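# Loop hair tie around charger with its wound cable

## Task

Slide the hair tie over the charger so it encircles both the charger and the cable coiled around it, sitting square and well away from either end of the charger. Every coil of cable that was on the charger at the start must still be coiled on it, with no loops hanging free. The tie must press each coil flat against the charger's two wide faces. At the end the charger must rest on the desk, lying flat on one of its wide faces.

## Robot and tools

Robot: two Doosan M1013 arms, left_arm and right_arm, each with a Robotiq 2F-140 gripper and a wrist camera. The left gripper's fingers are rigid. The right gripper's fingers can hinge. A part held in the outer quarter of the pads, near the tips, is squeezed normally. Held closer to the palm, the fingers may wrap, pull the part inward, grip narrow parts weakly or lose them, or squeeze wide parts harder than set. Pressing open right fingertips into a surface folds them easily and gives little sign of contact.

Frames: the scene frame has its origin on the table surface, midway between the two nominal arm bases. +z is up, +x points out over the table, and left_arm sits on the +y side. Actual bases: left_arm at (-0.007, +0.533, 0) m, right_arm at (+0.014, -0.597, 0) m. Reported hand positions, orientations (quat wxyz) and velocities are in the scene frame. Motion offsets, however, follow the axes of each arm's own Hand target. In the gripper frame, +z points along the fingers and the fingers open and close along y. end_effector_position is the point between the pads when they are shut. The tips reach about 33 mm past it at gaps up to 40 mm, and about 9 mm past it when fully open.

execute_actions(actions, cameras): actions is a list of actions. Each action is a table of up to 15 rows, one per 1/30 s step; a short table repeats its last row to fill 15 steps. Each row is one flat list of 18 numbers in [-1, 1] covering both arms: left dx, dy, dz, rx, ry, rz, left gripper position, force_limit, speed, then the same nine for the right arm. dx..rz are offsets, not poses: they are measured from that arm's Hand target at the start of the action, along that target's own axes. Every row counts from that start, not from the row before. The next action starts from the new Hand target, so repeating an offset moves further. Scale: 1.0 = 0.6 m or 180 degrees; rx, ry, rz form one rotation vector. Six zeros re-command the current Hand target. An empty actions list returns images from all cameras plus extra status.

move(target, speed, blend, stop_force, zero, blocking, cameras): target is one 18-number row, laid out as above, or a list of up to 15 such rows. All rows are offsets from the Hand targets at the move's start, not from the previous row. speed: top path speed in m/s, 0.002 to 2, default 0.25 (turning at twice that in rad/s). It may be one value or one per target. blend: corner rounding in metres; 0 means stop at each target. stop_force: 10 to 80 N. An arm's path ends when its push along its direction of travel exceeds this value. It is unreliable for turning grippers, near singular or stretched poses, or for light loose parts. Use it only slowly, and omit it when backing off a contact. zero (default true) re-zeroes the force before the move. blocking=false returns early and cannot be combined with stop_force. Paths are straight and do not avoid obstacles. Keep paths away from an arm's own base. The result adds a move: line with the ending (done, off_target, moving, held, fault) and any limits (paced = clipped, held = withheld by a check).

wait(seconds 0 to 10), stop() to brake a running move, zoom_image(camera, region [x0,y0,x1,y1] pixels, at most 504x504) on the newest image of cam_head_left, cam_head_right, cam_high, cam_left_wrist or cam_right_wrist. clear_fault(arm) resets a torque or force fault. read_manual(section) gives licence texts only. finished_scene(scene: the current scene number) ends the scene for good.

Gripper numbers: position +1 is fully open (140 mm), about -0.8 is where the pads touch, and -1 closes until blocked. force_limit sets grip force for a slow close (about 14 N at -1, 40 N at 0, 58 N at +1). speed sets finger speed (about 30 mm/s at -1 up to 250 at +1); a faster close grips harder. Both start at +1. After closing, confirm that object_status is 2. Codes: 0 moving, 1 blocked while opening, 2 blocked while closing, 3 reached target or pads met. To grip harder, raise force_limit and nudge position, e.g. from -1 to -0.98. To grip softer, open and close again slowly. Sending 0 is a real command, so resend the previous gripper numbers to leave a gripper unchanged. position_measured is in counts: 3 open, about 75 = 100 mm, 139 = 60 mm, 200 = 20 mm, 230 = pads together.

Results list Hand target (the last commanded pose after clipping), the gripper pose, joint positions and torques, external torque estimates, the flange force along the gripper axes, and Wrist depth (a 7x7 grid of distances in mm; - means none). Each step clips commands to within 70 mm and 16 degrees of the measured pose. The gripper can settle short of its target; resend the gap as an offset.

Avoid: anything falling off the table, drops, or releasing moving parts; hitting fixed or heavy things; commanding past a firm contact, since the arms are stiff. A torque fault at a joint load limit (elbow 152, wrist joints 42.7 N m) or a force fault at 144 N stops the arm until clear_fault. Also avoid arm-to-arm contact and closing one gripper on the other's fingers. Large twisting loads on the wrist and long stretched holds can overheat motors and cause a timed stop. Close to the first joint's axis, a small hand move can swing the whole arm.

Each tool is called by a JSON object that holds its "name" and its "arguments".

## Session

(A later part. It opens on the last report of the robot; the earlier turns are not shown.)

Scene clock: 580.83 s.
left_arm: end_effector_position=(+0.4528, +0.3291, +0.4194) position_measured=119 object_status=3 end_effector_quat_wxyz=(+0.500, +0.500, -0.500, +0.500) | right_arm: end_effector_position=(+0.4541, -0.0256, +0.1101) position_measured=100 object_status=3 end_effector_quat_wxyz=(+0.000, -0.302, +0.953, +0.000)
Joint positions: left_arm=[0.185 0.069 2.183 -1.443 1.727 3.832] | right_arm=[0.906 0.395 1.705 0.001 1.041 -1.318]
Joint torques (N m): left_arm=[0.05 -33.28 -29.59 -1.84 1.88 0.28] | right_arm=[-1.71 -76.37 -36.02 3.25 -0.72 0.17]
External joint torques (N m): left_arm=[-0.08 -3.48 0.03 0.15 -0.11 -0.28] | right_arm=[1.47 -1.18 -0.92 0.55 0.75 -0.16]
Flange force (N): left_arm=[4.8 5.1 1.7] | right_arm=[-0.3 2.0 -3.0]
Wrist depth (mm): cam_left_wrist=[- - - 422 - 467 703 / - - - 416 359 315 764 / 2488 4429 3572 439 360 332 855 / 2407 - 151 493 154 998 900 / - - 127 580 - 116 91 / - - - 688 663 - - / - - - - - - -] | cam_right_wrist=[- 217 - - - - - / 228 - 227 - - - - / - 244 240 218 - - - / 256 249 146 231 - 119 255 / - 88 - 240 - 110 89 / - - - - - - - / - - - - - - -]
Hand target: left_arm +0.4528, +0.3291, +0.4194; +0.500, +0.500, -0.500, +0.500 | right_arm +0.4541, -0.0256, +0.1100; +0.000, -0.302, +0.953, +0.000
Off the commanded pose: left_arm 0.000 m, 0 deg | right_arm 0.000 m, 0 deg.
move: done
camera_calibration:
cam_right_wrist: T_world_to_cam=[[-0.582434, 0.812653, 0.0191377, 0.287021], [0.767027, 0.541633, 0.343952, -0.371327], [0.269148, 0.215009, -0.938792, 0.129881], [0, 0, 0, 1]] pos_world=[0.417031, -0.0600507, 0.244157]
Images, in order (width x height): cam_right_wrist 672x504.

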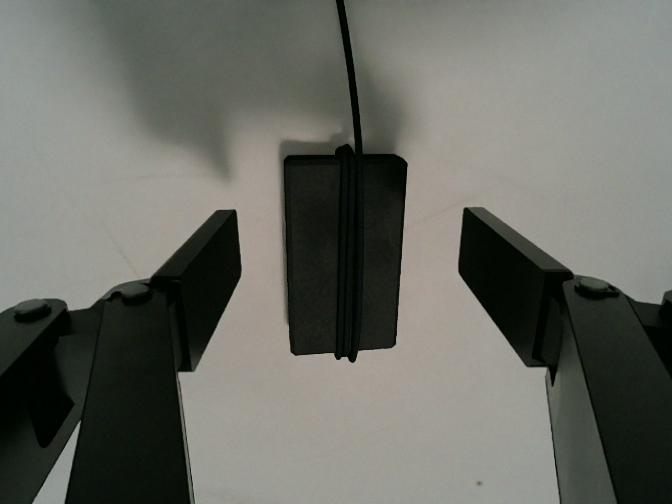

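{"name": "move", "arguments": {"target": [0,0,0,0,0,0,0.08,0,-1,0,0,0.127,0,0,0,0.23,-0.5,0], "speed": 0.08, "cameras": ["cam_right_wrist"]}}

{"name": "execute_actions", "arguments": {"actions": [[[0,0,0,0,0,0,0.08,0,-1,0,0,0,0,0,0,-1,0,-1]],[[0,0,0,0,0,0,0.08,0,-1,0,0,0,0,0,0,-1,0,-1]],[[0,0,0,0,0,0,0.08,0,-1,0,0,0,0,0,0,-1,0,-1]],[[0,0,0,0,0,0,0.08,0,-1,0,0,0,0,0,0,-1,0,-1]]], "cameras": ["cam_right_wrist"]}}

Scene clock: 605.33 s.
left_arm: end_effector_position=(+0.4528, +0.3291, +0.4194) position_measured=119 object_status=3 end_effector_quat_wxyz=(+0.500, +0.500, -0.500, +0.500) | right_arm: end_effector_position=(+0.4541, -0.0256, +0.0339) position_measured=100 object_status=3 end_effector_quat_wxyz=(+0.000, -0.302, +0.953, +0.000)
Joint positions: left_arm=[0.185 0.069 2.183 -1.443 1.727 3.832] | right_arm=[0.906 0.464 1.762 0.001 0.916 -1.318]
Joint torques (N m): left_arm=[0.16 -33.73 -29.61 -1.82 1.92 0.26] | right_arm=[-1.73 -77.49 -33.43 2.89 0.35 0.12]
External joint torques (N m): left_arm=[-0.33 -2.79 0.04 0.11 -0.15 -0.26] | right_arm=[1.74 -3.66 -0.46 0.6 -0.31 -0.12]
Flange force (N): left_arm=[3.9 4.0 2.0] | right_arm=[4.4 1.0 -3.4]
Wrist depth (mm): cam_left_wrist=[- - - - 608 - 667 / - - - - - 454 766 / - - - 438 385 352 833 / - - 128 468 167 338 927 / - - - 524 - 116 92 / - - - 622 684 - - / - - 577 587 583 - -] | cam_right_wrist=[- 147 149 147 - - - / - - - 156 - - - / - - - 141 - - - / - - 144 142 153 118 - / - 88 - 150 184 111 89 / - - - - - - - / - - - - - - -]
Hand target: left_arm +0.4528, +0.3291, +0.4194; +0.500, +0.500, -0.500, +0.500 | right_arm +0.4541, -0.0256, +0.0338; +0.000, -0.302, +0.953, +0.000
Off the commanded pose: left_arm 0.000 m, 0 deg | right_arm 0.000 m, 0 deg.
move: done
camera_calibration:
cam_right_wrist: T_world_to_cam=[[-0.582449, 0.812641, 0.0191924, 0.288475], [0.767048, 0.541649, 0.34388, -0.345113], [0.269056, 0.215014, -0.938817, 0.0583885], [0, 0, 0, 1]] pos_world=[0.417031, -0.0600507, 0.167957]
Images, in order (width x height): cam_right_wrist 672x504.

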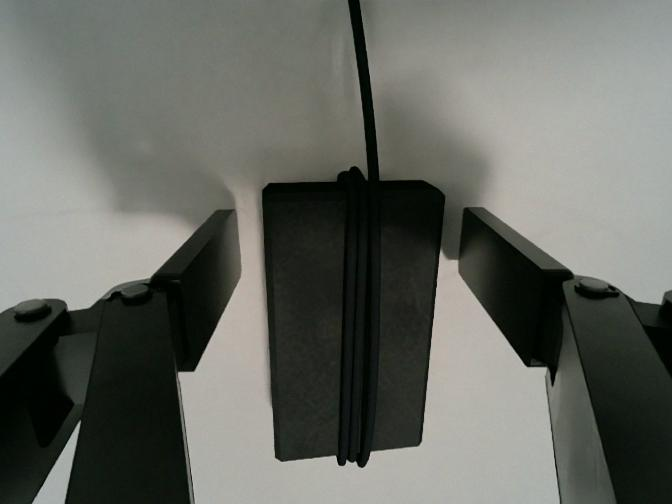

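Scene clock: 607.53 s.
left_arm: end_effector_position=(+0.4528, +0.3291, +0.4194) position_measured=119 object_status=3 end_effector_quat_wxyz=(+0.500, +0.500, -0.500, +0.500) | right_arm: end_effector_position=(+0.4541, -0.0256, +0.0338) position_measured=138 object_status=2 end_effector_quat_wxyz=(+0.000, -0.302, +0.953, +0.000)
Joint positions: left_arm=[0.185 0.069 2.183 -1.443 1.727 3.832] | right_arm=[0.906 0.464 1.762 0.001 0.915 -1.318]
Joint torques (N m): left_arm=[0.28 -33.48 -29.94 -1.82 1.86 0.29] | right_arm=[-2.09 -75.65 -32.53 2.81 -0.38 0.1]
External joint torques (N m): left_arm=[-0.32 -2.85 0.39 0.15 -0.1 -0.29] | right_arm=[2.1 -4.83 -1.24 0.67 0.41 -0.1]
External joint torques at the end of the 1st action: left_arm=[0.47 -3.84 -0.02 0.12 -0.16 -0.3] | right_arm=[1.37 -3.08 -0.62 0.57 -0.08 -0.13]
External joint torques at the end of the 2nd action: left_arm=[0 -3.06 0.15 0.11 -0.19 -0.18] | right_arm=[1.63 -4.74 -1.16 0.62 0.21 -0.14]
External joint torques at the end of the 3rd action: left_arm=[0.17 -2.87 0.11 0.17 -0.2 -0.22] | right_arm=[1.65 -5.43 -1.55 0.64 0.36 -0.15]
Flange force (N): left_arm=[3.7 4.7 2.0] | right_arm=[3.9 1.7 -6.3]
Flange force at the end of the 1st action (N): left_arm=[5.4 5.8 0.8] | right_arm=[3.1 0.9 -3.3]
Flange force at the end of the 2nd action (N): left_arm=[4.0 4.7 1.5] | right_arm=[3.9 1.0 -5.8]
Flange force at the end of the 3rd action (N): left_arm=[3.8 4.4 1.0] | right_arm=[3.9 1.0 -7.0]
Wrist depth (mm): cam_left_wrist=[2051 - - - 615 - 661 / 2734 - - - - 490 758 / - - - 442 384 350 879 / 2331 - 128 466 167 337 879 / - - - 519 849 116 91 / - - 692 644 797 - - / - - - - 578 - -] | cam_right_wrist=[- 149 149 147 - - - / - - - - - - - / - - 165 140 - - 170 / - 171 133 142 146 105 177 / - 88 112 - - 87 86 / - - - 165 - - - / - - - - - - -]
Hand target: left_arm +0.4528, +0.3291, +0.4194; +0.500, +0.500, -0.500, +0.500 | right_arm +0.4541, -0.0256, +0.0338; +0.000, -0.302, +0.953, +0.000
Off the commanded pose: left_arm 0.000 m, 0 deg | right_arm 0.000 m, 0 deg.
camera_calibration:
cam_right_wrist: T_world_to_cam=[[-0.582448, 0.812642, 0.0191929, 0.288477], [0.767049, 0.541648, 0.34388, -0.34508], [0.269056, 0.215014, -0.938817, 0.0582946], [0, 0, 0, 1]] pos_world=[0.417031, -0.0600507, 0.167857]
Images, in order (width x height): cam_right_wrist 672x504.

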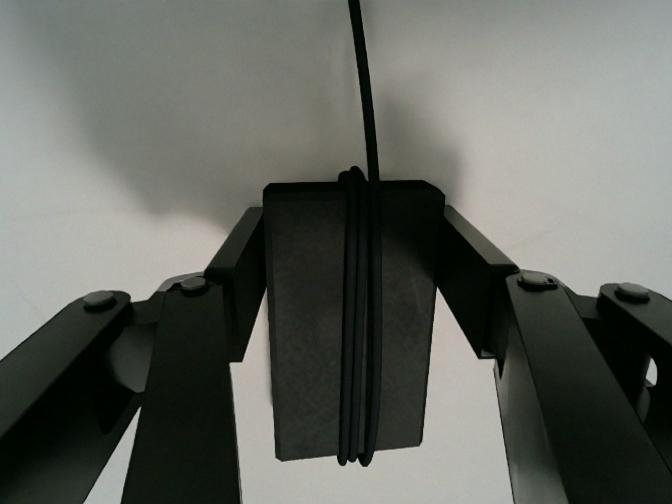

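{"name": "move", "arguments": {"target": [[0,0,0,0,0,0,0.08,0,-1,0,0,-0.1,0,0,0,-1,0,-1],[0,0,0,0,0,0,0.08,0,-1,0.073,-0.1003,-0.5437,0,0,-0.3044,-1,0,-1]], "speed": [0.08,0.2], "blend": [0.02,0], "cameras": ["all"]}}

Scene clock: 627.17 s.
left_arm: end_effector_position=(+0.4528, +0.3291, +0.4194) position_measured=119 object_status=3 end_effector_quat_wxyz=(+0.500, +0.500, -0.500, +0.500) | right_arm: end_effector_position=(+0.4530, -0.1002, +0.3599) position_measured=138 object_status=2 end_effector_quat_wxyz=(+0.000, +0.707, -0.707, +0.000)
Joint positions: left_arm=[0.185 0.069 2.183 -1.443 1.727 3.832] | right_arm=[0.835 0.175 1.522 0.001 1.444 -2.346]
Joint torques (N m): left_arm=[-0.39 -33.46 -29.52 -1.84 1.88 0.26] | right_arm=[-1.41 -60.38 -42.91 3.85 0.09 -0.22]
External joint torques (N m): left_arm=[0.29 -3.1 -0.06 0.14 -0.12 -0.26] | right_arm=[1.44 0.13 0.78 0.45 -0.06 0.22]
Flange force (N): left_arm=[4.4 4.6 0.7] | right_arm=[-0.8 2.7 1.4]
Wrist depth (mm): cam_left_wrist=[1815 - - 486 - - 748 / - - 2876 526 - - 836 / 2130 - 4343 561 - 1040 886 / - - 151 - 155 984 904 / - - 127 - 911 116 91 / - - 777 726 692 - - / - - - 612 580 - -] | cam_right_wrist=[- - - - - 444 - / - - - - - - - / - - - - 495 - 496 / - - 133 144 148 105 - / - 88 112 151 - 87 86 / - - - - - - - / - - - - - - -]
Hand target: left_arm +0.4528, +0.3291, +0.4194; +0.500, +0.500, -0.500, +0.500 | right_arm +0.4530, -0.1002, +0.3600; +0.000, +0.707, -0.707, +0.000
Off the commanded pose: left_arm 0.000 m, 0 deg | right_arm 0.000 m, 0 deg.
move: done
camera_calibration:
cam_left_wrist: T_world_to_cam=[[-0.999923, -0.000207599, -0.0123748, 0.470439], [0.0116171, 0.329104, -0.944222, 0.291621], [0.00426861, -0.944294, -0.329076, 0.59477], [0, 0, 0, 1]] pos_world=[0.464477, 0.465762, 0.476902]
cam_right_wrist: T_world_to_cam=[[-0.999796, -0.00727272, 0.0188592, 0.449162], [-0.000336662, 0.93889, 0.344218, -0.0286783], [-0.0202101, 0.344141, -0.9387, 0.524723], [0, 0, 0, 1]] pos_world=[0.459666, -0.150386, 0.493958]

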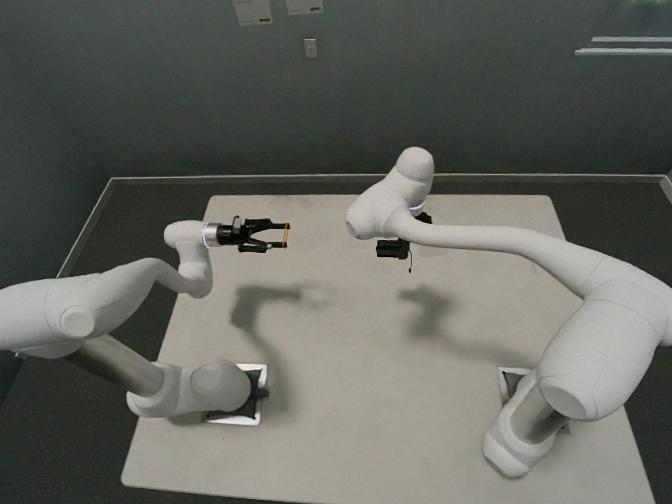

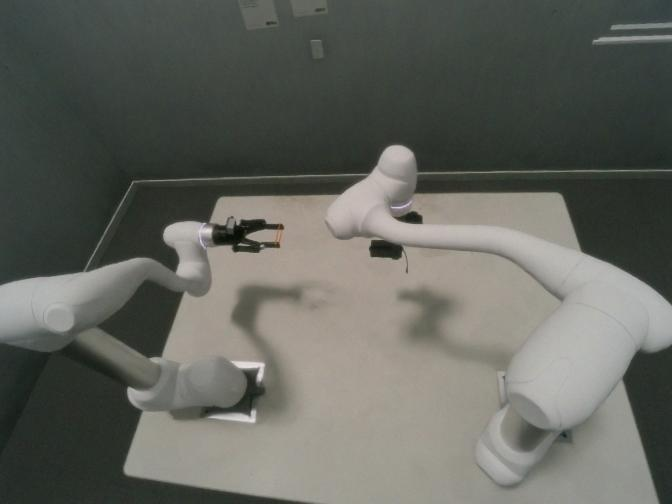

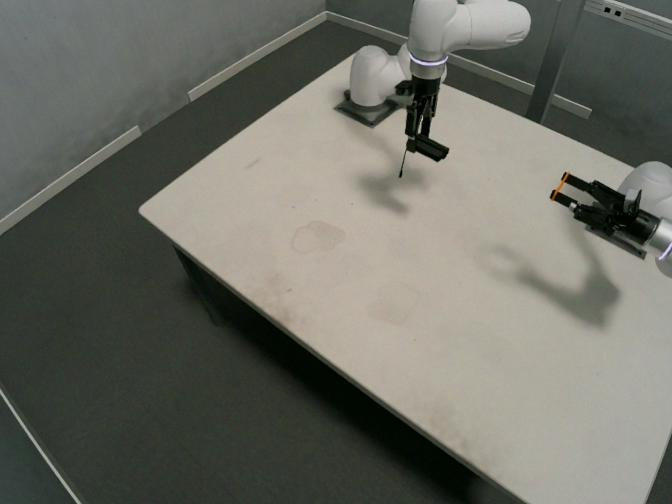

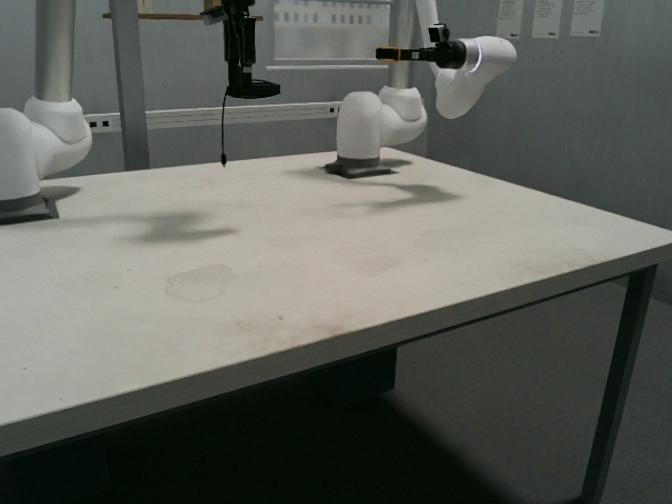

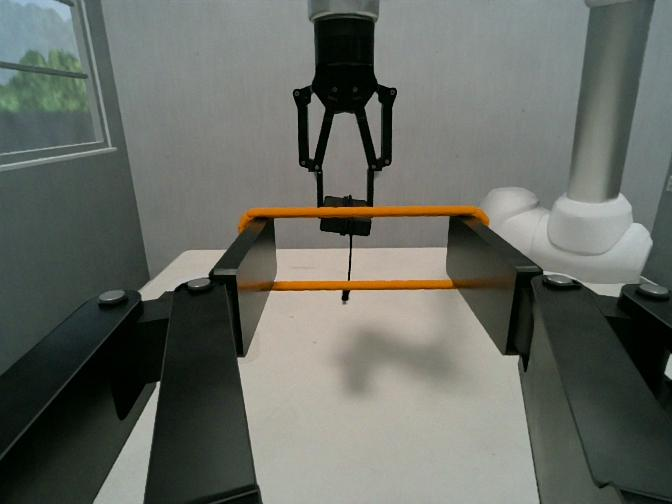

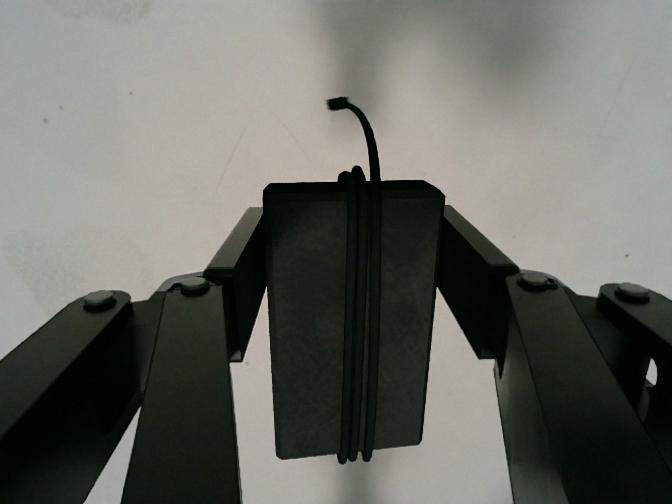

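{"name": "move", "arguments": {"target": [[-0.131,0.0005,0.2,0,0,0,0.08,0,-1,0,0,0,0,0,0,-1,0,-1],[-0.131,0.0005,0.487,0,0,0,0.08,0,-1,0,0,0,0,0,0,-1,0,-1]], "speed": 0.15, "blend": [0.04,0], "cameras": ["cam_left_wrist","cam_right_wrist","cam_low","cam_high"]}}

Scene clock: 641.27 s.
left_arm: end_effector_position=(+0.4523, +0.0369, +0.3410) position_measured=119 object_status=3 end_effector_quat_wxyz=(+0.500, +0.500, -0.500, +0.500) end_effector_velocity=(-0.001, -0.002, +0.002) end_effector_angular_velocity=(-0.003, -0.001, +0.000) | right_arm: end_effector_position=(+0.4530, -0.1002, +0.3600) position_measured=138 object_status=2 end_effector_quat_wxyz=(+0.000, +0.707, -0.707, +0.000)
Joint positions: left_arm=[-0.428 0.192 2.23 -1.888 1.305 4.035] | right_arm=[0.835 0.175 1.522 0.001 1.444 -2.346]
Joint velocities: left_arm=[-0.004 -0.002 -0.001 -0.005 -0.001 0] | right_arm=[within noise]
Joint torques (N m): left_arm=[1.57 -43.47 -25.82 -2.52 2.42 0.26] | right_arm=[-1.6 -60.68 -43.45 3.88 0.05 0.15]
External joint torques (N m): left_arm=[-1.42 -2.17 0.01 -0.04 -0.26 -0.26] | right_arm=[1.43 0.15 1.26 0.42 -0.02 -0.15]
Flange force (N): left_arm=[4.0 3.9 2.0] | right_arm=[0.3 2.8 2.0]
Wrist depth (mm): cam_left_wrist=[- 2381 239 230 237 2517 - / 2381 - 2734 2701 248 2734 - / - - - 230 - 2517 774 / - - 128 194 154 766 694 / - - 714 855 774 115 91 / - - 620 620 602 - - / - - - - - - -] | cam_right_wrist=[- - - - - - - / - - - - 469 418 467 / - - - 141 - - - / - 509 133 144 146 510 - / - 88 112 153 - 87 86 / - - - - - - - / - - - - - - -]
Hand target: left_arm +0.4523, +0.0368, +0.3410; +0.500, +0.500, -0.500, +0.500 | right_arm +0.4530, -0.1002, +0.3600; +0.000, +0.707, -0.707, +0.000
Off the commanded pose: left_arm 0.000 m, 0 deg | right_arm 0.000 m, 0 deg.
move: done
camera_calibration:
cam_left_wrist: T_world_to_cam=[[-0.999923, -0.000207599, -0.0123748, 0.468809], [0.0116171, 0.329104, -0.944222, 0.313765], [0.00426861, -0.944294, -0.329076, 0.293051], [0, 0, 0, 1]] pos_world=[0.463877, 0.173562, 0.398502]
cam_right_wrist: T_world_to_cam=[[-0.999796, -0.00736673, 0.0188252, 0.449165], [-0.000436645, 0.938889, 0.344219, -0.0286328], [-0.0202105, 0.344141, -0.938701, 0.524723], [0, 0, 0, 1]] pos_world=[0.459665, -0.150386, 0.493958]
Images, in order (width x height): cam_high 672x504, cam_low 672x504, cam_left_wrist 672x504, cam_right_wrist 672x504.

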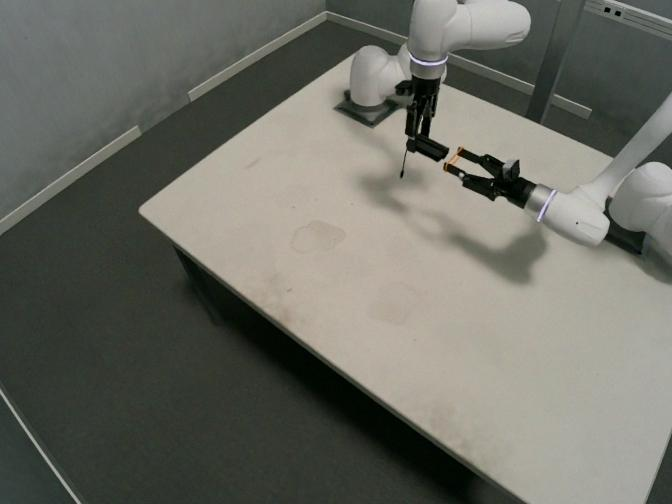

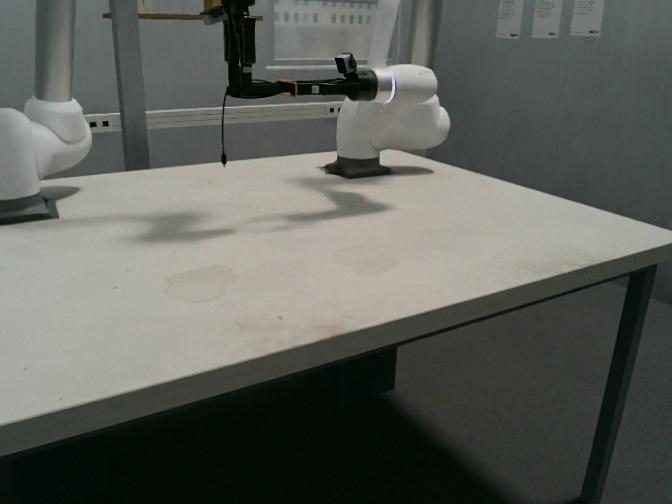

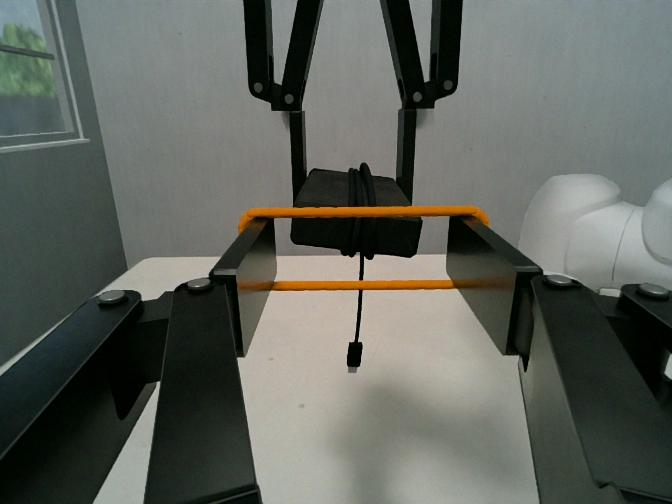

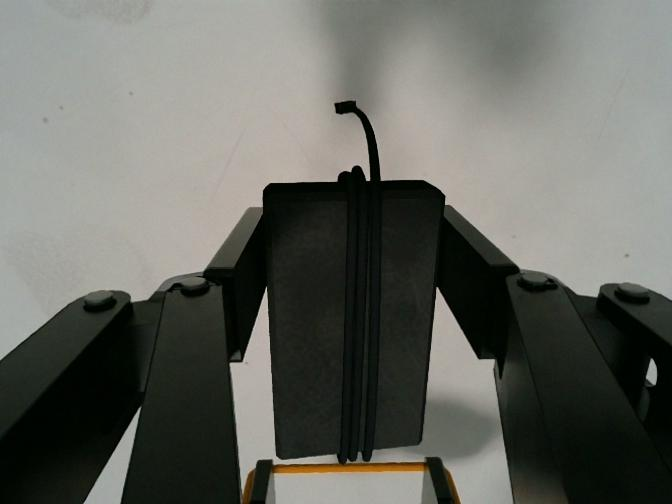

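{"name": "zoom_image", "arguments": {"camera": "cam_left_wrist", "region": [220, 120, 500, 330]}}

{"name": "zoom_image", "arguments": {"camera": "cam_low", "region": [200, 20, 420, 185]}}

Scaled by 1.800 from the camera's 672x504 image, which has a finer 960x720 frame.

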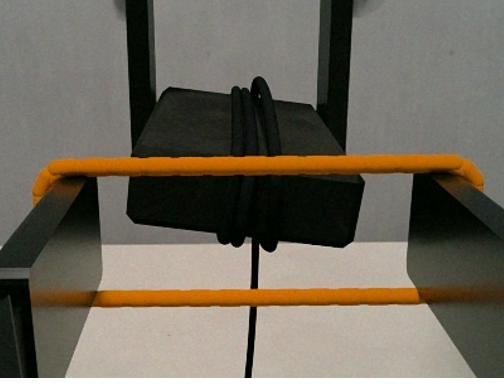

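Scaled by 2.291 from the camera's 672x504 image, which has a finer 960x720 frame.

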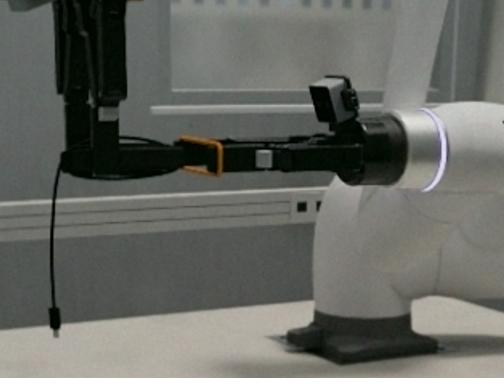

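{"name": "move", "arguments": {"target": [-0.002,-0.0017,0,0,0,0.0355,0.08,0,-1,0,0,0,0,0,0,-1,0,-1], "speed": 0.1, "cameras": ["cam_left_wrist","cam_right_wrist"]}}

{"name": "zoom_image", "arguments": {"camera": "cam_left_wrist", "region": [220, 120, 500, 330]}}

Scene clock: 677.23 s.
left_arm: end_effector_position=(+0.4532, +0.0368, +0.3398) position_measured=119 object_status=3 end_effector_quat_wxyz=(+0.472, +0.471, -0.527, +0.527) | right_arm: end_effector_position=(+0.4530, -0.1002, +0.3600) position_measured=138 object_status=2 end_effector_quat_wxyz=(+0.000, +0.707, -0.707, +0.000)
Joint positions: left_arm=[-0.427 0.195 2.229 -1.888 1.306 4.149] | right_arm=[0.835 0.175 1.522 0.001 1.444 -2.346]
Joint torques (N m): left_arm=[0.3 -43.34 -25.81 -2.9 2.32 0.26] | right_arm=[-1.39 -60.64 -43.42 3.79 0.05 0.13]
External joint torques (N m): left_arm=[-0.25 -2.88 -0.16 0.3 -0.15 -0.27] | right_arm=[1.33 0.25 1.31 0.5 -0.02 -0.13]
Flange force (N): left_arm=[5.7 2.6 -1.1] | right_arm=[0.3 2.7 2.1]
Wrist depth (mm): cam_left_wrist=[2461 - 237 - 236 - 3572 / - - 251 - 2876 - 2803 / - - - - 2768 772 703 / - - 128 1065 155 783 714 / - - 761 - - 116 91 / - - 661 559 594 - - / - - - 485 461 - -] | cam_right_wrist=[- - 439 440 405 - 435 / - - - - - 467 - / - - - 140 479 - - / 510 - 133 142 148 105 523 / - 88 112 148 130 87 86 / - - - 169 173 - - / - - - - 213 - -]
Hand target: left_arm +0.4533, +0.0368, +0.3398; +0.472, +0.471, -0.527, +0.527 | right_arm +0.4530, -0.1002, +0.3600; +0.000, +0.707, -0.707, +0.000
Off the commanded pose: left_arm 0.000 m, 0 deg | right_arm 0.000 m, 0 deg.
move: done
camera_calibration:
cam_left_wrist: T_world_to_cam=[[-0.992333, -0.0000595077, -0.123594, 0.504195], [0.116689, 0.329127, -0.937048, 0.262532], [0.0407339, -0.944286, -0.326597, 0.275168], [0, 0, 0, 1]] pos_world=[0.458486, 0.173461, 0.398189]
cam_right_wrist: T_world_to_cam=[[-0.999796, -0.00736673, 0.0188252, 0.449165], [-0.000436645, 0.938889, 0.344219, -0.0286328], [-0.0202105, 0.344141, -0.938701, 0.524723], [0, 0, 0, 1]] pos_world=[0.459665, -0.150386, 0.493958]
Images, in order (width x height): cam_left_wrist 672x504, cam_right_wrist 672x504.

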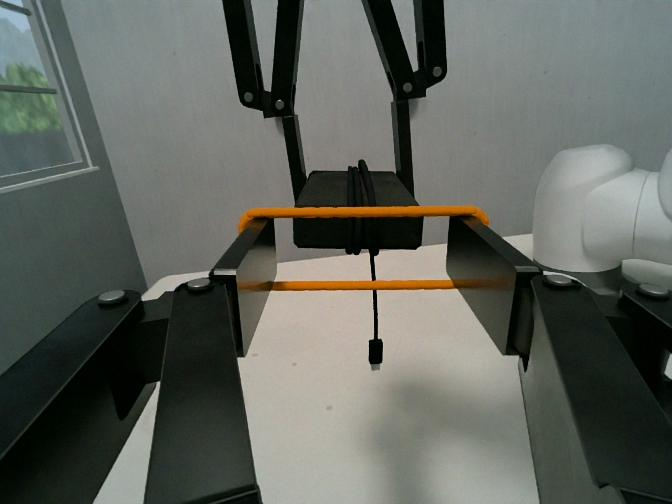

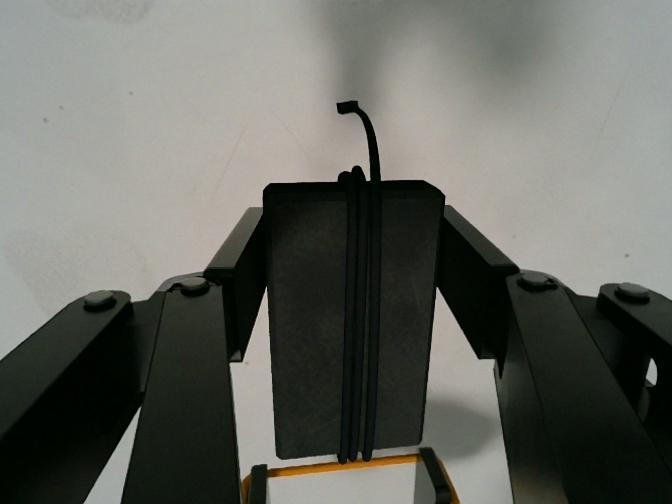

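Scaled by 1.800 from the camera's 672x504 image, which has a finer 960x720 frame.

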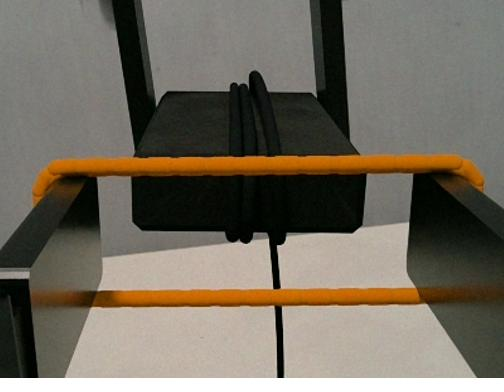

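{"name": "move", "arguments": {"target": [0,0,0.05,0,0,0,0.08,0,-1,0,0,0,0,0,0,-1,0,-1], "speed": 0.05, "cameras": ["cam_left_wrist","cam_right_wrist"]}}

{"name": "zoom_image", "arguments": {"camera": "cam_left_wrist", "region": [220, 150, 500, 330]}}

Scene clock: 704.67 s.
left_arm: end_effector_position=(+0.4533, +0.0069, +0.3398) position_measured=119 object_status=3 end_effector_quat_wxyz=(+0.472, +0.471, -0.527, +0.527) | right_arm: end_effector_position=(+0.4530, -0.1002, +0.3600) position_measured=138 object_status=2 end_effector_quat_wxyz=(+0.000, +0.707, -0.707, +0.000)
Joint positions: left_arm=[-0.482 0.21 2.209 -1.931 1.27 4.156] | right_arm=[0.835 0.175 1.522 0.001 1.444 -2.346]
Joint torques (N m): left_arm=[-0.74 -44.52 -25.75 -2.86 2.26 0.22] | right_arm=[-1.74 -60.09 -43.42 3.83 0.04 0.08]
External joint torques (N m): left_arm=[0.89 -3.86 -0.51 0.19 -0.06 -0.22] | right_arm=[1.76 -0.64 1.04 0.49 -0.01 -0.08]
Flange force (N): left_arm=[7.1 2.0 -3.5] | right_arm=[0.5 3.8 1.5]
Wrist depth (mm): cam_left_wrist=[- - 209 2215 209 2914 - / 1678 - 222 - 218 2876 - / 1830 - 3034 228 222 - 681 / 2407 - 127 164 162 764 701 / - - - - - 116 91 / - - - 584 - - - / - - - - - - -] | cam_right_wrist=[- - - - 442 - - / - - - 466 - - 467 / - - - - - - - / - - 134 143 146 512 - / - 88 111 148 - 87 86 / - - - 172 - - - / - - - 665 193 - -]
Hand target: left_arm +0.4533, +0.0068, +0.3398; +0.472, +0.471, -0.527, +0.527 | right_arm +0.4530, -0.1002, +0.3600; +0.000, +0.707, -0.707, +0.000
Off the commanded pose: left_arm 0.000 m, 0 deg | right_arm 0.000 m, 0 deg.
move: done
camera_calibration:
cam_left_wrist: T_world_to_cam=[[-0.992337, -0.000295134, -0.123558, 0.504115], [0.116582, 0.329029, -0.937096, 0.272466], [0.0409308, -0.94432, -0.326474, 0.246805], [0, 0, 0, 1]] pos_world=[0.458386, 0.143562, 0.398189]
cam_right_wrist: T_world_to_cam=[[-0.999796, -0.00736673, 0.0188252, 0.449165], [-0.000436645, 0.938889, 0.344219, -0.0286328], [-0.0202105, 0.344141, -0.938701, 0.524723], [0, 0, 0, 1]] pos_world=[0.459665, -0.150386, 0.493958]
Images, in order (width x height): cam_left_wrist 672x504, cam_right_wrist 672x504.

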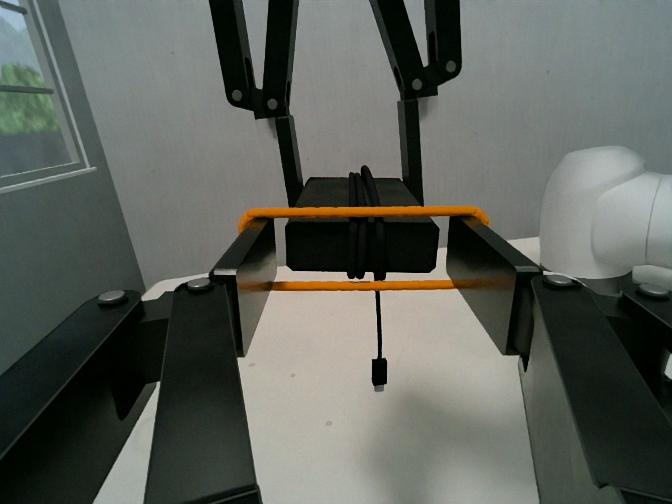

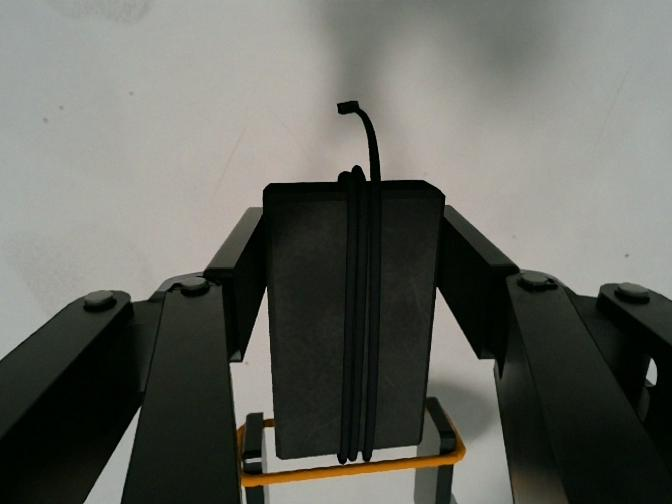

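Scaled by 1.800 from the camera's 672x504 image, which has a finer 960x720 frame.

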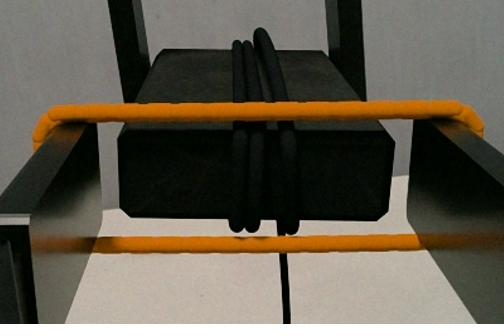

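{"name": "zoom_image", "arguments": {"camera": "cam_right_wrist", "region": [220, 350, 480, 504]}}

Scaled by 1.938 from the camera's 672x504 image, which has a finer 960x720 frame.

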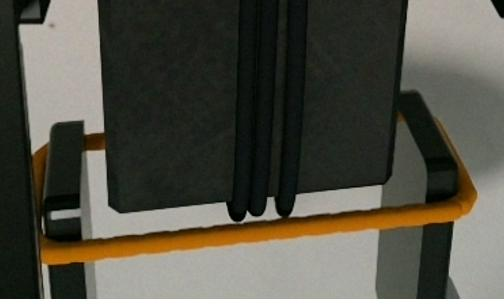

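{"name": "move", "arguments": {"target": [0,0,0.05,0,0,0,0.08,0,-1,0,0,0,0,0,0,-1,0,-1], "speed": 0.04, "cameras": ["cam_left_wrist","cam_right_wrist"]}}

Scene clock: 766.10 s.
left_arm: end_effector_position=(+0.4532, -0.0231, +0.3398) position_measured=119 object_status=3 end_effector_quat_wxyz=(+0.472, +0.471, -0.527, +0.527) | right_arm: end_effector_position=(+0.4530, -0.1002, +0.3600) position_measured=138 object_status=2 end_effector_quat_wxyz=(+0.000, +0.707, -0.707, +0.000)
Joint positions: left_arm=[-0.534 0.226 2.187 -1.973 1.236 4.164] | right_arm=[0.835 0.175 1.522 0.001 1.444 -2.346]
Joint torques (N m): left_arm=[-0.77 -46.17 -26.42 -2.85 2.34 0.23] | right_arm=[-1.57 -60.41 -43.53 3.93 0 0.14]
External joint torques (N m): left_arm=[0.73 -3.89 -0.1 0.12 -0.13 -0.24] | right_arm=[1.61 -0.29 1.27 0.38 0.03 -0.14]
Flange force (N): left_arm=[6.8 2.8 -3.5] | right_arm=[0.6 3.5 1.9]
Wrist depth (mm): cam_left_wrist=[- - 182 - 183 - - / - - 190 3407 - - - / 2668 - - 207 195 - 657 / - - 133 135 135 726 669 / - - 758 862 701 115 91 / - - - 610 627 - - / - - - 485 507 - -] | cam_right_wrist=[- - 437 - - - - / - 436 - - - - - / - - - 142 146 - - / - - 133 142 147 115 - / - 88 112 - 162 87 86 / - - 165 164 174 - - / - - 169 - 194 - -]
Hand target: left_arm +0.4532, -0.0232, +0.3398; +0.472, +0.471, -0.527, +0.527 | right_arm +0.4530, -0.1002, +0.3600; +0.000, +0.707, -0.707, +0.000
Off the commanded pose: left_arm 0.000 m, 0 deg | right_arm 0.000 m, 0 deg.
move: done
camera_calibration:
cam_left_wrist: T_world_to_cam=[[-0.992337, -0.000295134, -0.123558, 0.504106], [0.116582, 0.329029, -0.937096, 0.282304], [0.0409308, -0.94432, -0.326474, 0.21857], [0, 0, 0, 1]] pos_world=[0.458386, 0.113662, 0.398189]
cam_right_wrist: T_world_to_cam=[[-0.999796, -0.00736673, 0.0188252, 0.449165], [-0.000436645, 0.938889, 0.344219, -0.0286328], [-0.0202105, 0.344141, -0.938701, 0.524723], [0, 0, 0, 1]] pos_world=[0.459665, -0.150386, 0.493958]
Images, in order (width x height): cam_left_wrist 672x504, cam_right_wrist 672x504.

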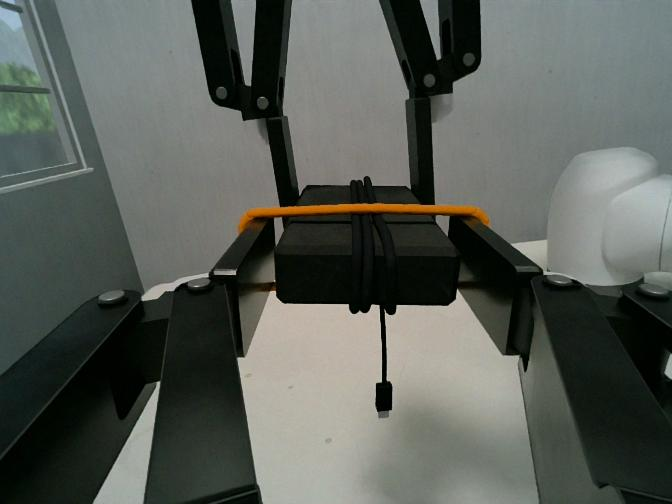

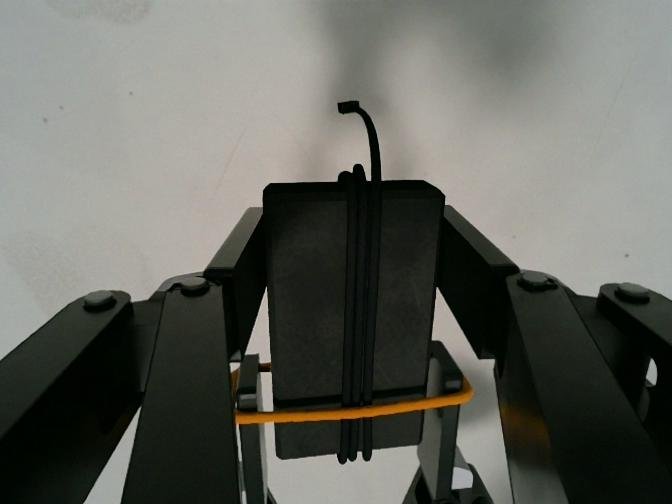

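{"name": "move", "arguments": {"target": [0,0,0.0387,0,0,0,0.08,0,-1,0,0,0,0,0,0,-1,0,-1], "speed": 0.04, "cameras": ["cam_left_wrist","cam_right_wrist"]}}

{"name": "zoom_image", "arguments": {"camera": "cam_left_wrist", "region": [180, 150, 560, 430]}}

{"name": "zoom_image", "arguments": {"camera": "cam_right_wrist", "region": [180, 150, 540, 504]}}

Scene clock: 781.53 s.
left_arm: end_effector_position=(+0.4532, -0.0463, +0.3398) position_measured=119 object_status=3 end_effector_quat_wxyz=(+0.472, +0.471, -0.527, +0.527) | right_arm: end_effector_position=(+0.4530, -0.1002, +0.3600) position_measured=138 object_status=2 end_effector_quat_wxyz=(+0.000, +0.707, -0.707, +0.000)
Joint positions: left_arm=[-0.573 0.24 2.168 -2.004 1.21 4.17] | right_arm=[0.835 0.175 1.522 0.001 1.444 -2.346]
Joint torques (N m): left_arm=[-1.03 -48.18 -26.14 -3.1 2.15 0.27] | right_arm=[-1.1 -60.59 -43.57 3.96 -0.02 0.14]
External joint torques (N m): left_arm=[1.31 -3.76 -0.72 0.31 0.06 -0.27] | right_arm=[0.85 0.24 1.33 0.34 0.05 -0.14]
Flange force (N): left_arm=[6.8 0.6 -4.4] | right_arm=[0.9 2.2 2.1]
Wrist depth (mm): cam_left_wrist=[- - 160 - 160 157 2953 / 2434 2488 170 - 171 - - / - - 175 - 176 - 638 / - - 121 126 139 710 663 / - - 114 116 112 115 91 / - - - 679 - - - / - - - - 466 - -] | cam_right_wrist=[- - - - - - - / - 474 - - - - - / - - - - - - 497 / - - 133 142 147 106 - / - 88 112 - 158 87 86 / - - 159 - 175 - - / - - 175 - 196 - -]
Hand target: left_arm +0.4532, -0.0464, +0.3398; +0.472, +0.471, -0.527, +0.527 | right_arm +0.4530, -0.1002, +0.3600; +0.000, +0.707, -0.707, +0.000
Off the commanded pose: left_arm 0.000 m, 0 deg | right_arm 0.000 m, 0 deg.
move: done
camera_calibration:
cam_left_wrist: T_world_to_cam=[[-0.992337, -0.000295134, -0.123558, 0.504112], [0.116582, 0.329029, -0.937096, 0.290064], [0.0409308, -0.94432, -0.326474, 0.1966], [0, 0, 0, 1]] pos_world=[0.458386, 0.0903623, 0.398289]
cam_right_wrist: T_world_to_cam=[[-0.999796, -0.00736673, 0.0188252, 0.449165], [-0.000436645, 0.938889, 0.344219, -0.0286328], [-0.0202105, 0.344141, -0.938701, 0.524723], [0, 0, 0, 1]] pos_world=[0.459665, -0.150386, 0.493958]
Images, in order (width x height): cam_left_wrist 672x504, cam_right_wrist 672x504.

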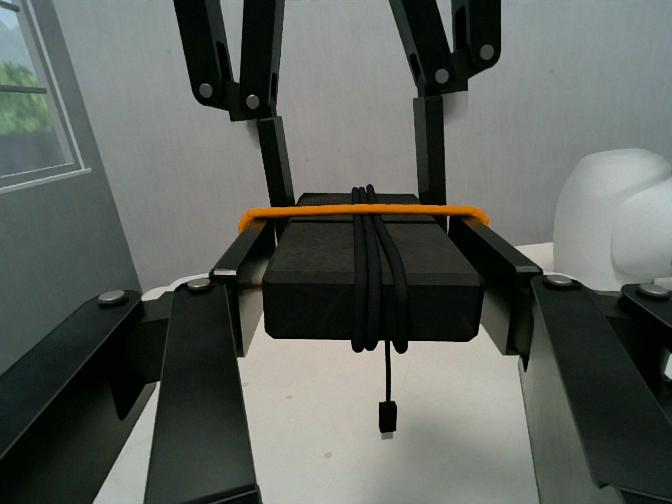

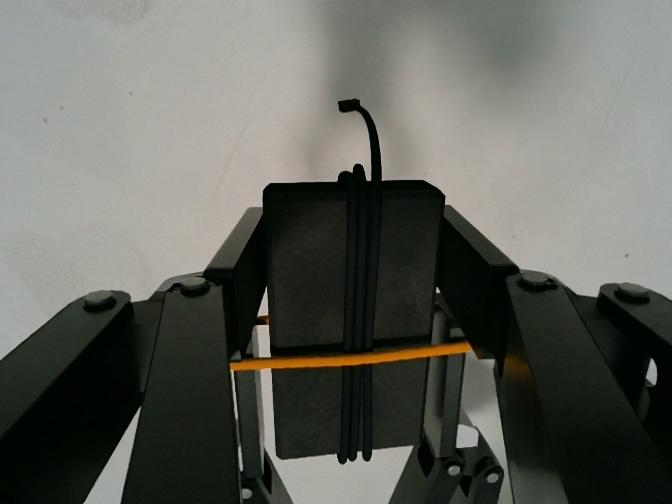

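Scaled by 1.326 from the camera's 672x504 image, which has a finer 960x720 frame.

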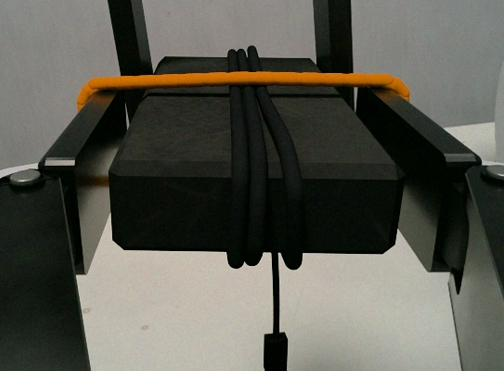

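Scaled by 1.400 from the camera's 672x504 image, which has a finer 960x720 frame.

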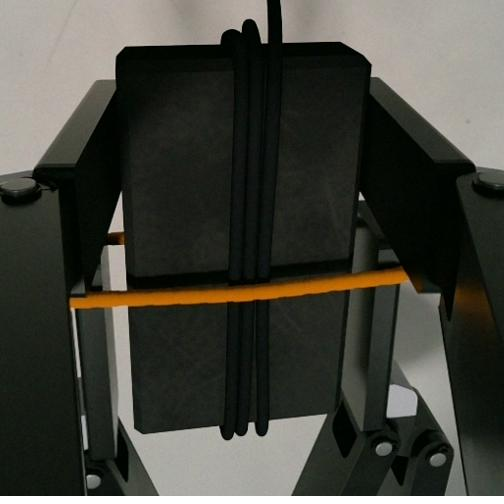

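{"name": "execute_actions", "arguments": {"actions": [[[0,0,0,0,0,0,-1,0,-1,0,0,0,0,0,0,-1,0,-1]],[[0,0,0,0,0,0,-1,0,-1,0,0,0,0,0,0,-1,0,-1]],[[0,0,0,0,0,0,-1,0,-1,0,0,0,0,0,0,-1,0,-1]]], "cameras": ["cam_left_wrist","cam_right_wrist"]}}

Scene clock: 800.53 s.
left_arm: end_effector_position=(+0.4532, -0.0464, +0.3398) position_measured=138 object_status=2 end_effector_quat_wxyz=(+0.472, +0.471, -0.527, +0.527) | right_arm: end_effector_position=(+0.4530, -0.1002, +0.3600) position_measured=138 object_status=2 end_effector_quat_wxyz=(+0.000, +0.707, -0.707, +0.000)
Joint positions: left_arm=[-0.573 0.24 2.168 -2.004 1.21 4.17] | right_arm=[0.835 0.175 1.522 0.001 1.444 -2.346]
Joint torques (N m): left_arm=[-1 -47.79 -30.12 -4.39 1.34 0.12] | right_arm=[4.07 -59.82 -44.57 6.87 -1.09 0.51]
External joint torques (N m): left_arm=[0.92 -4 3.19 1.58 0.88 -0.13] | right_arm=[-4.2 0.07 2.7 -2.59 1.12 -0.51]
External joint torques at the end of the 1st action: left_arm=[0.29 -4.07 3.36 1.68 0.92 -0.11] | right_arm=[-3.8 -0.77 1.69 -2.25 0.45 -0.48]
External joint torques at the end of the 2nd action: left_arm=[0.97 -4.37 3.3 1.61 1.03 -0.13] | right_arm=[-4.01 -1.18 2.39 -2.57 1.17 -0.52]
Flange force (N): left_arm=[5.1 6.2 -9.7] | right_arm=[8.5 -2.0 2.2]
Flange force at the end of the 1st action (N): left_arm=[5.1 7.1 -9.1] | right_arm=[7.8 -1.8 1.7]
Flange force at the end of the 2nd action (N): left_arm=[5.5 6.6 -10.4] | right_arm=[9.4 -0.8 1.4]
Wrist depth (mm): cam_left_wrist=[- - 160 - 161 159 - / 1877 - 170 - 171 - - / - - - 189 206 3076 635 / - - 121 126 128 703 659 / - - 112 117 112 - 92 / - - - - 600 - - / - - - - - - -] | cam_right_wrist=[- - - - - 443 - / - - - - - - - / 488 490 - 140 - - 504 / 517 - 134 145 146 511 - / - 88 112 156 155 87 86 / - - 160 - 174 - - / - - 176 660 186 - -]
Hand target: left_arm +0.4532, -0.0464, +0.3398; +0.472, +0.471, -0.527, +0.527 | right_arm +0.4530, -0.1002, +0.3600; +0.000, +0.707, -0.707, +0.000
Off the commanded pose: left_arm 0.000 m, 0 deg | right_arm 0.000 m, 0 deg.
camera_calibration:
cam_left_wrist: T_world_to_cam=[[-0.992326, -0.000262525, -0.123651, 0.50414], [0.11668, 0.32903, -0.937083, 0.290047], [0.0409309, -0.94432, -0.326474, 0.196505], [0, 0, 0, 1]] pos_world=[0.458385, 0.0902622, 0.398289]
cam_right_wrist: T_world_to_cam=[[-0.999796, -0.00727272, 0.0188592, 0.449162], [-0.000336662, 0.93889, 0.344218, -0.0286783], [-0.0202101, 0.344141, -0.9387, 0.524723], [0, 0, 0, 1]] pos_world=[0.459666, -0.150386, 0.493958]
Images, in order (width x height): cam_left_wrist 672x504, cam_right_wrist 672x504.

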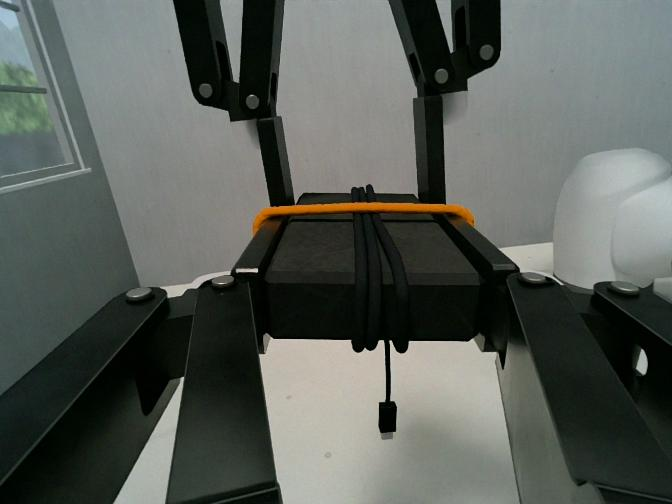

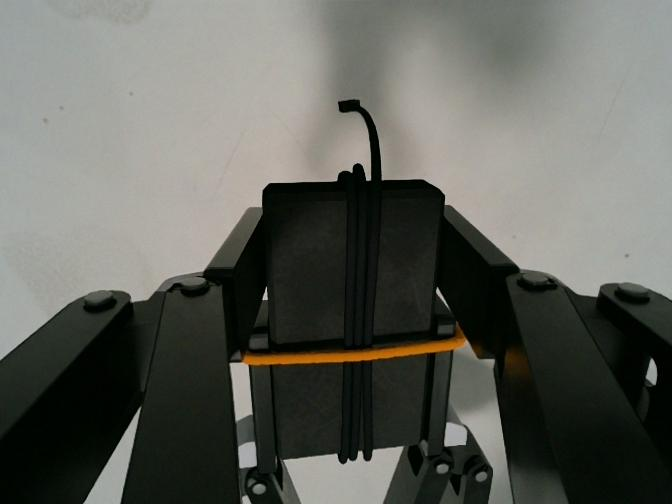

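{"name": "execute_actions", "arguments": {"actions": [[[0,0,0,0,0,0,-1,0,-1,0,0,0,0,0,0,0.25,0,-0.8]],[[0,0,0,0,0,0,-1,0,-1,0,0,0,0,0,0,0.25,0,-0.8]],[[0,0,0,0,0,0,-1,0,-1,0,0,0,0,0,0,0.25,0,-0.8]]], "cameras": ["cam_left_wrist","cam_right_wrist"]}}

Scene clock: 807.70 s.
left_arm: end_effector_position=(+0.4532, -0.0464, +0.3398) position_measured=138 object_status=2 end_effector_quat_wxyz=(+0.472, +0.471, -0.527, +0.527) | right_arm: end_effector_position=(+0.4530, -0.1002, +0.3600) position_measured=98 object_status=3 end_effector_quat_wxyz=(+0.000, +0.707, -0.707, +0.000)
Joint positions: left_arm=[-0.573 0.24 2.168 -2.004 1.21 4.17] | right_arm=[0.835 0.175 1.522 0.001 1.444 -2.346]
Joint torques (N m): left_arm=[0.17 -51 -28.73 -3.53 3.34 0.25] | right_arm=[-1.64 -58.54 -41.5 3.7 0.12 0.1]
External joint torques (N m): left_arm=[-0.25 -1.26 1.75 0.71 -1.1 -0.25] | right_arm=[1.49 -2.13 -0.86 0.61 -0.09 -0.1]
External joint torques at the end of the 1st action: left_arm=[0.34 -0.77 1.58 0.73 -1.11 -0.23] | right_arm=[1.67 -2.23 -0.65 0.53 -0.14 -0.17]
External joint torques at the end of the 2nd action: left_arm=[-0.49 -0.48 1.79 0.81 -1.16 -0.21] | right_arm=[1.79 -2.07 -0.53 0.51 -0.14 -0.1]
Flange force (N): left_arm=[3.1 3.8 -1.7] | right_arm=[-0.1 2.7 -1.6]
Flange force at the end of the 1st action (N): left_arm=[2.3 2.4 -2.2] | right_arm=[0.2 3.2 -1.2]
Flange force at the end of the 2nd action (N): left_arm=[1.9 3.3 -0.9] | right_arm=[0.0 3.4 -1.0]
Wrist depth (mm): cam_left_wrist=[2109 159 162 - 162 164 - / - - 170 - 179 2839 2803 / - - 178 207 180 - 640 / 2283 3164 121 115 127 769 657 / - - - 114 114 - 92 / - - - - - - - / - - - 460 - - -] | cam_right_wrist=[- - - - - - - / - - - - - - - / - - - 140 - - - / 521 116 148 144 - 120 - / - 88 153 154 163 112 87 / - - 161 166 174 - - / - - 178 - 191 - -]
Hand target: left_arm +0.4532, -0.0464, +0.3398; +0.472, +0.471, -0.527, +0.527 | right_arm +0.4530, -0.1002, +0.3600; +0.000, +0.707, -0.707, +0.000
Off the commanded pose: left_arm 0.000 m, 0 deg | right_arm 0.000 m, 0 deg.
camera_calibration:
cam_left_wrist: T_world_to_cam=[[-0.992337, -0.000295134, -0.123558, 0.504112], [0.116582, 0.329029, -0.937096, 0.290097], [0.0409308, -0.94432, -0.326474, 0.196505], [0, 0, 0, 1]] pos_world=[0.458386, 0.0902623, 0.398289]
cam_right_wrist: T_world_to_cam=[[-0.999796, -0.00736874, 0.018824, 0.449163], [-0.000437042, 0.938857, 0.344307, -0.0287155], [-0.0202101, 0.344229, -0.938668, 0.524814], [0, 0, 0, 1]] pos_world=[0.459665, -0.150387, 0.494058]
Images, in order (width x height): cam_left_wrist 672x504, cam_right_wrist 672x504.

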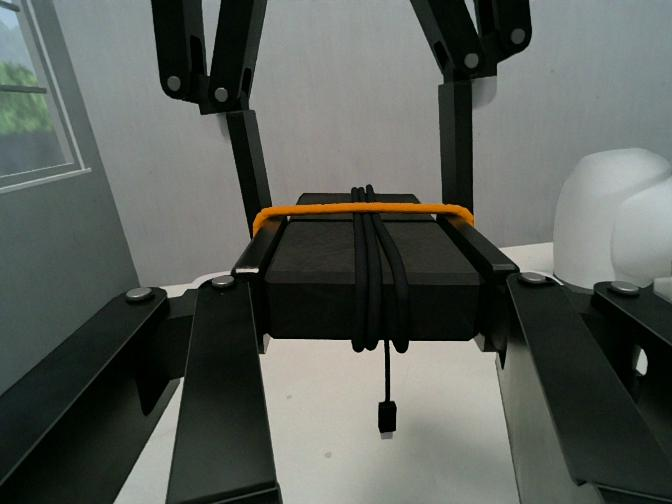

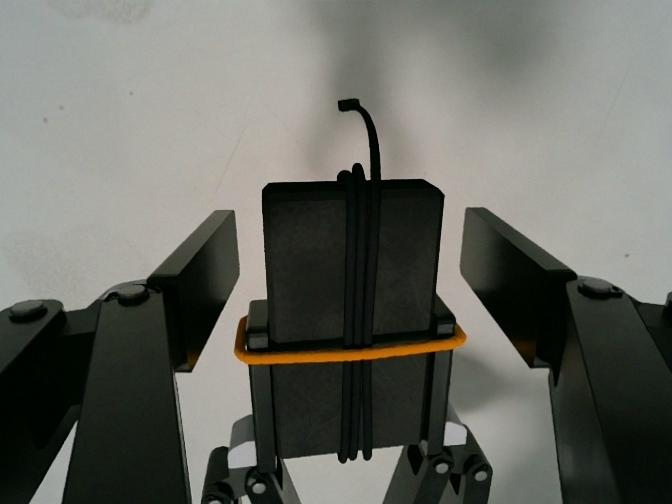

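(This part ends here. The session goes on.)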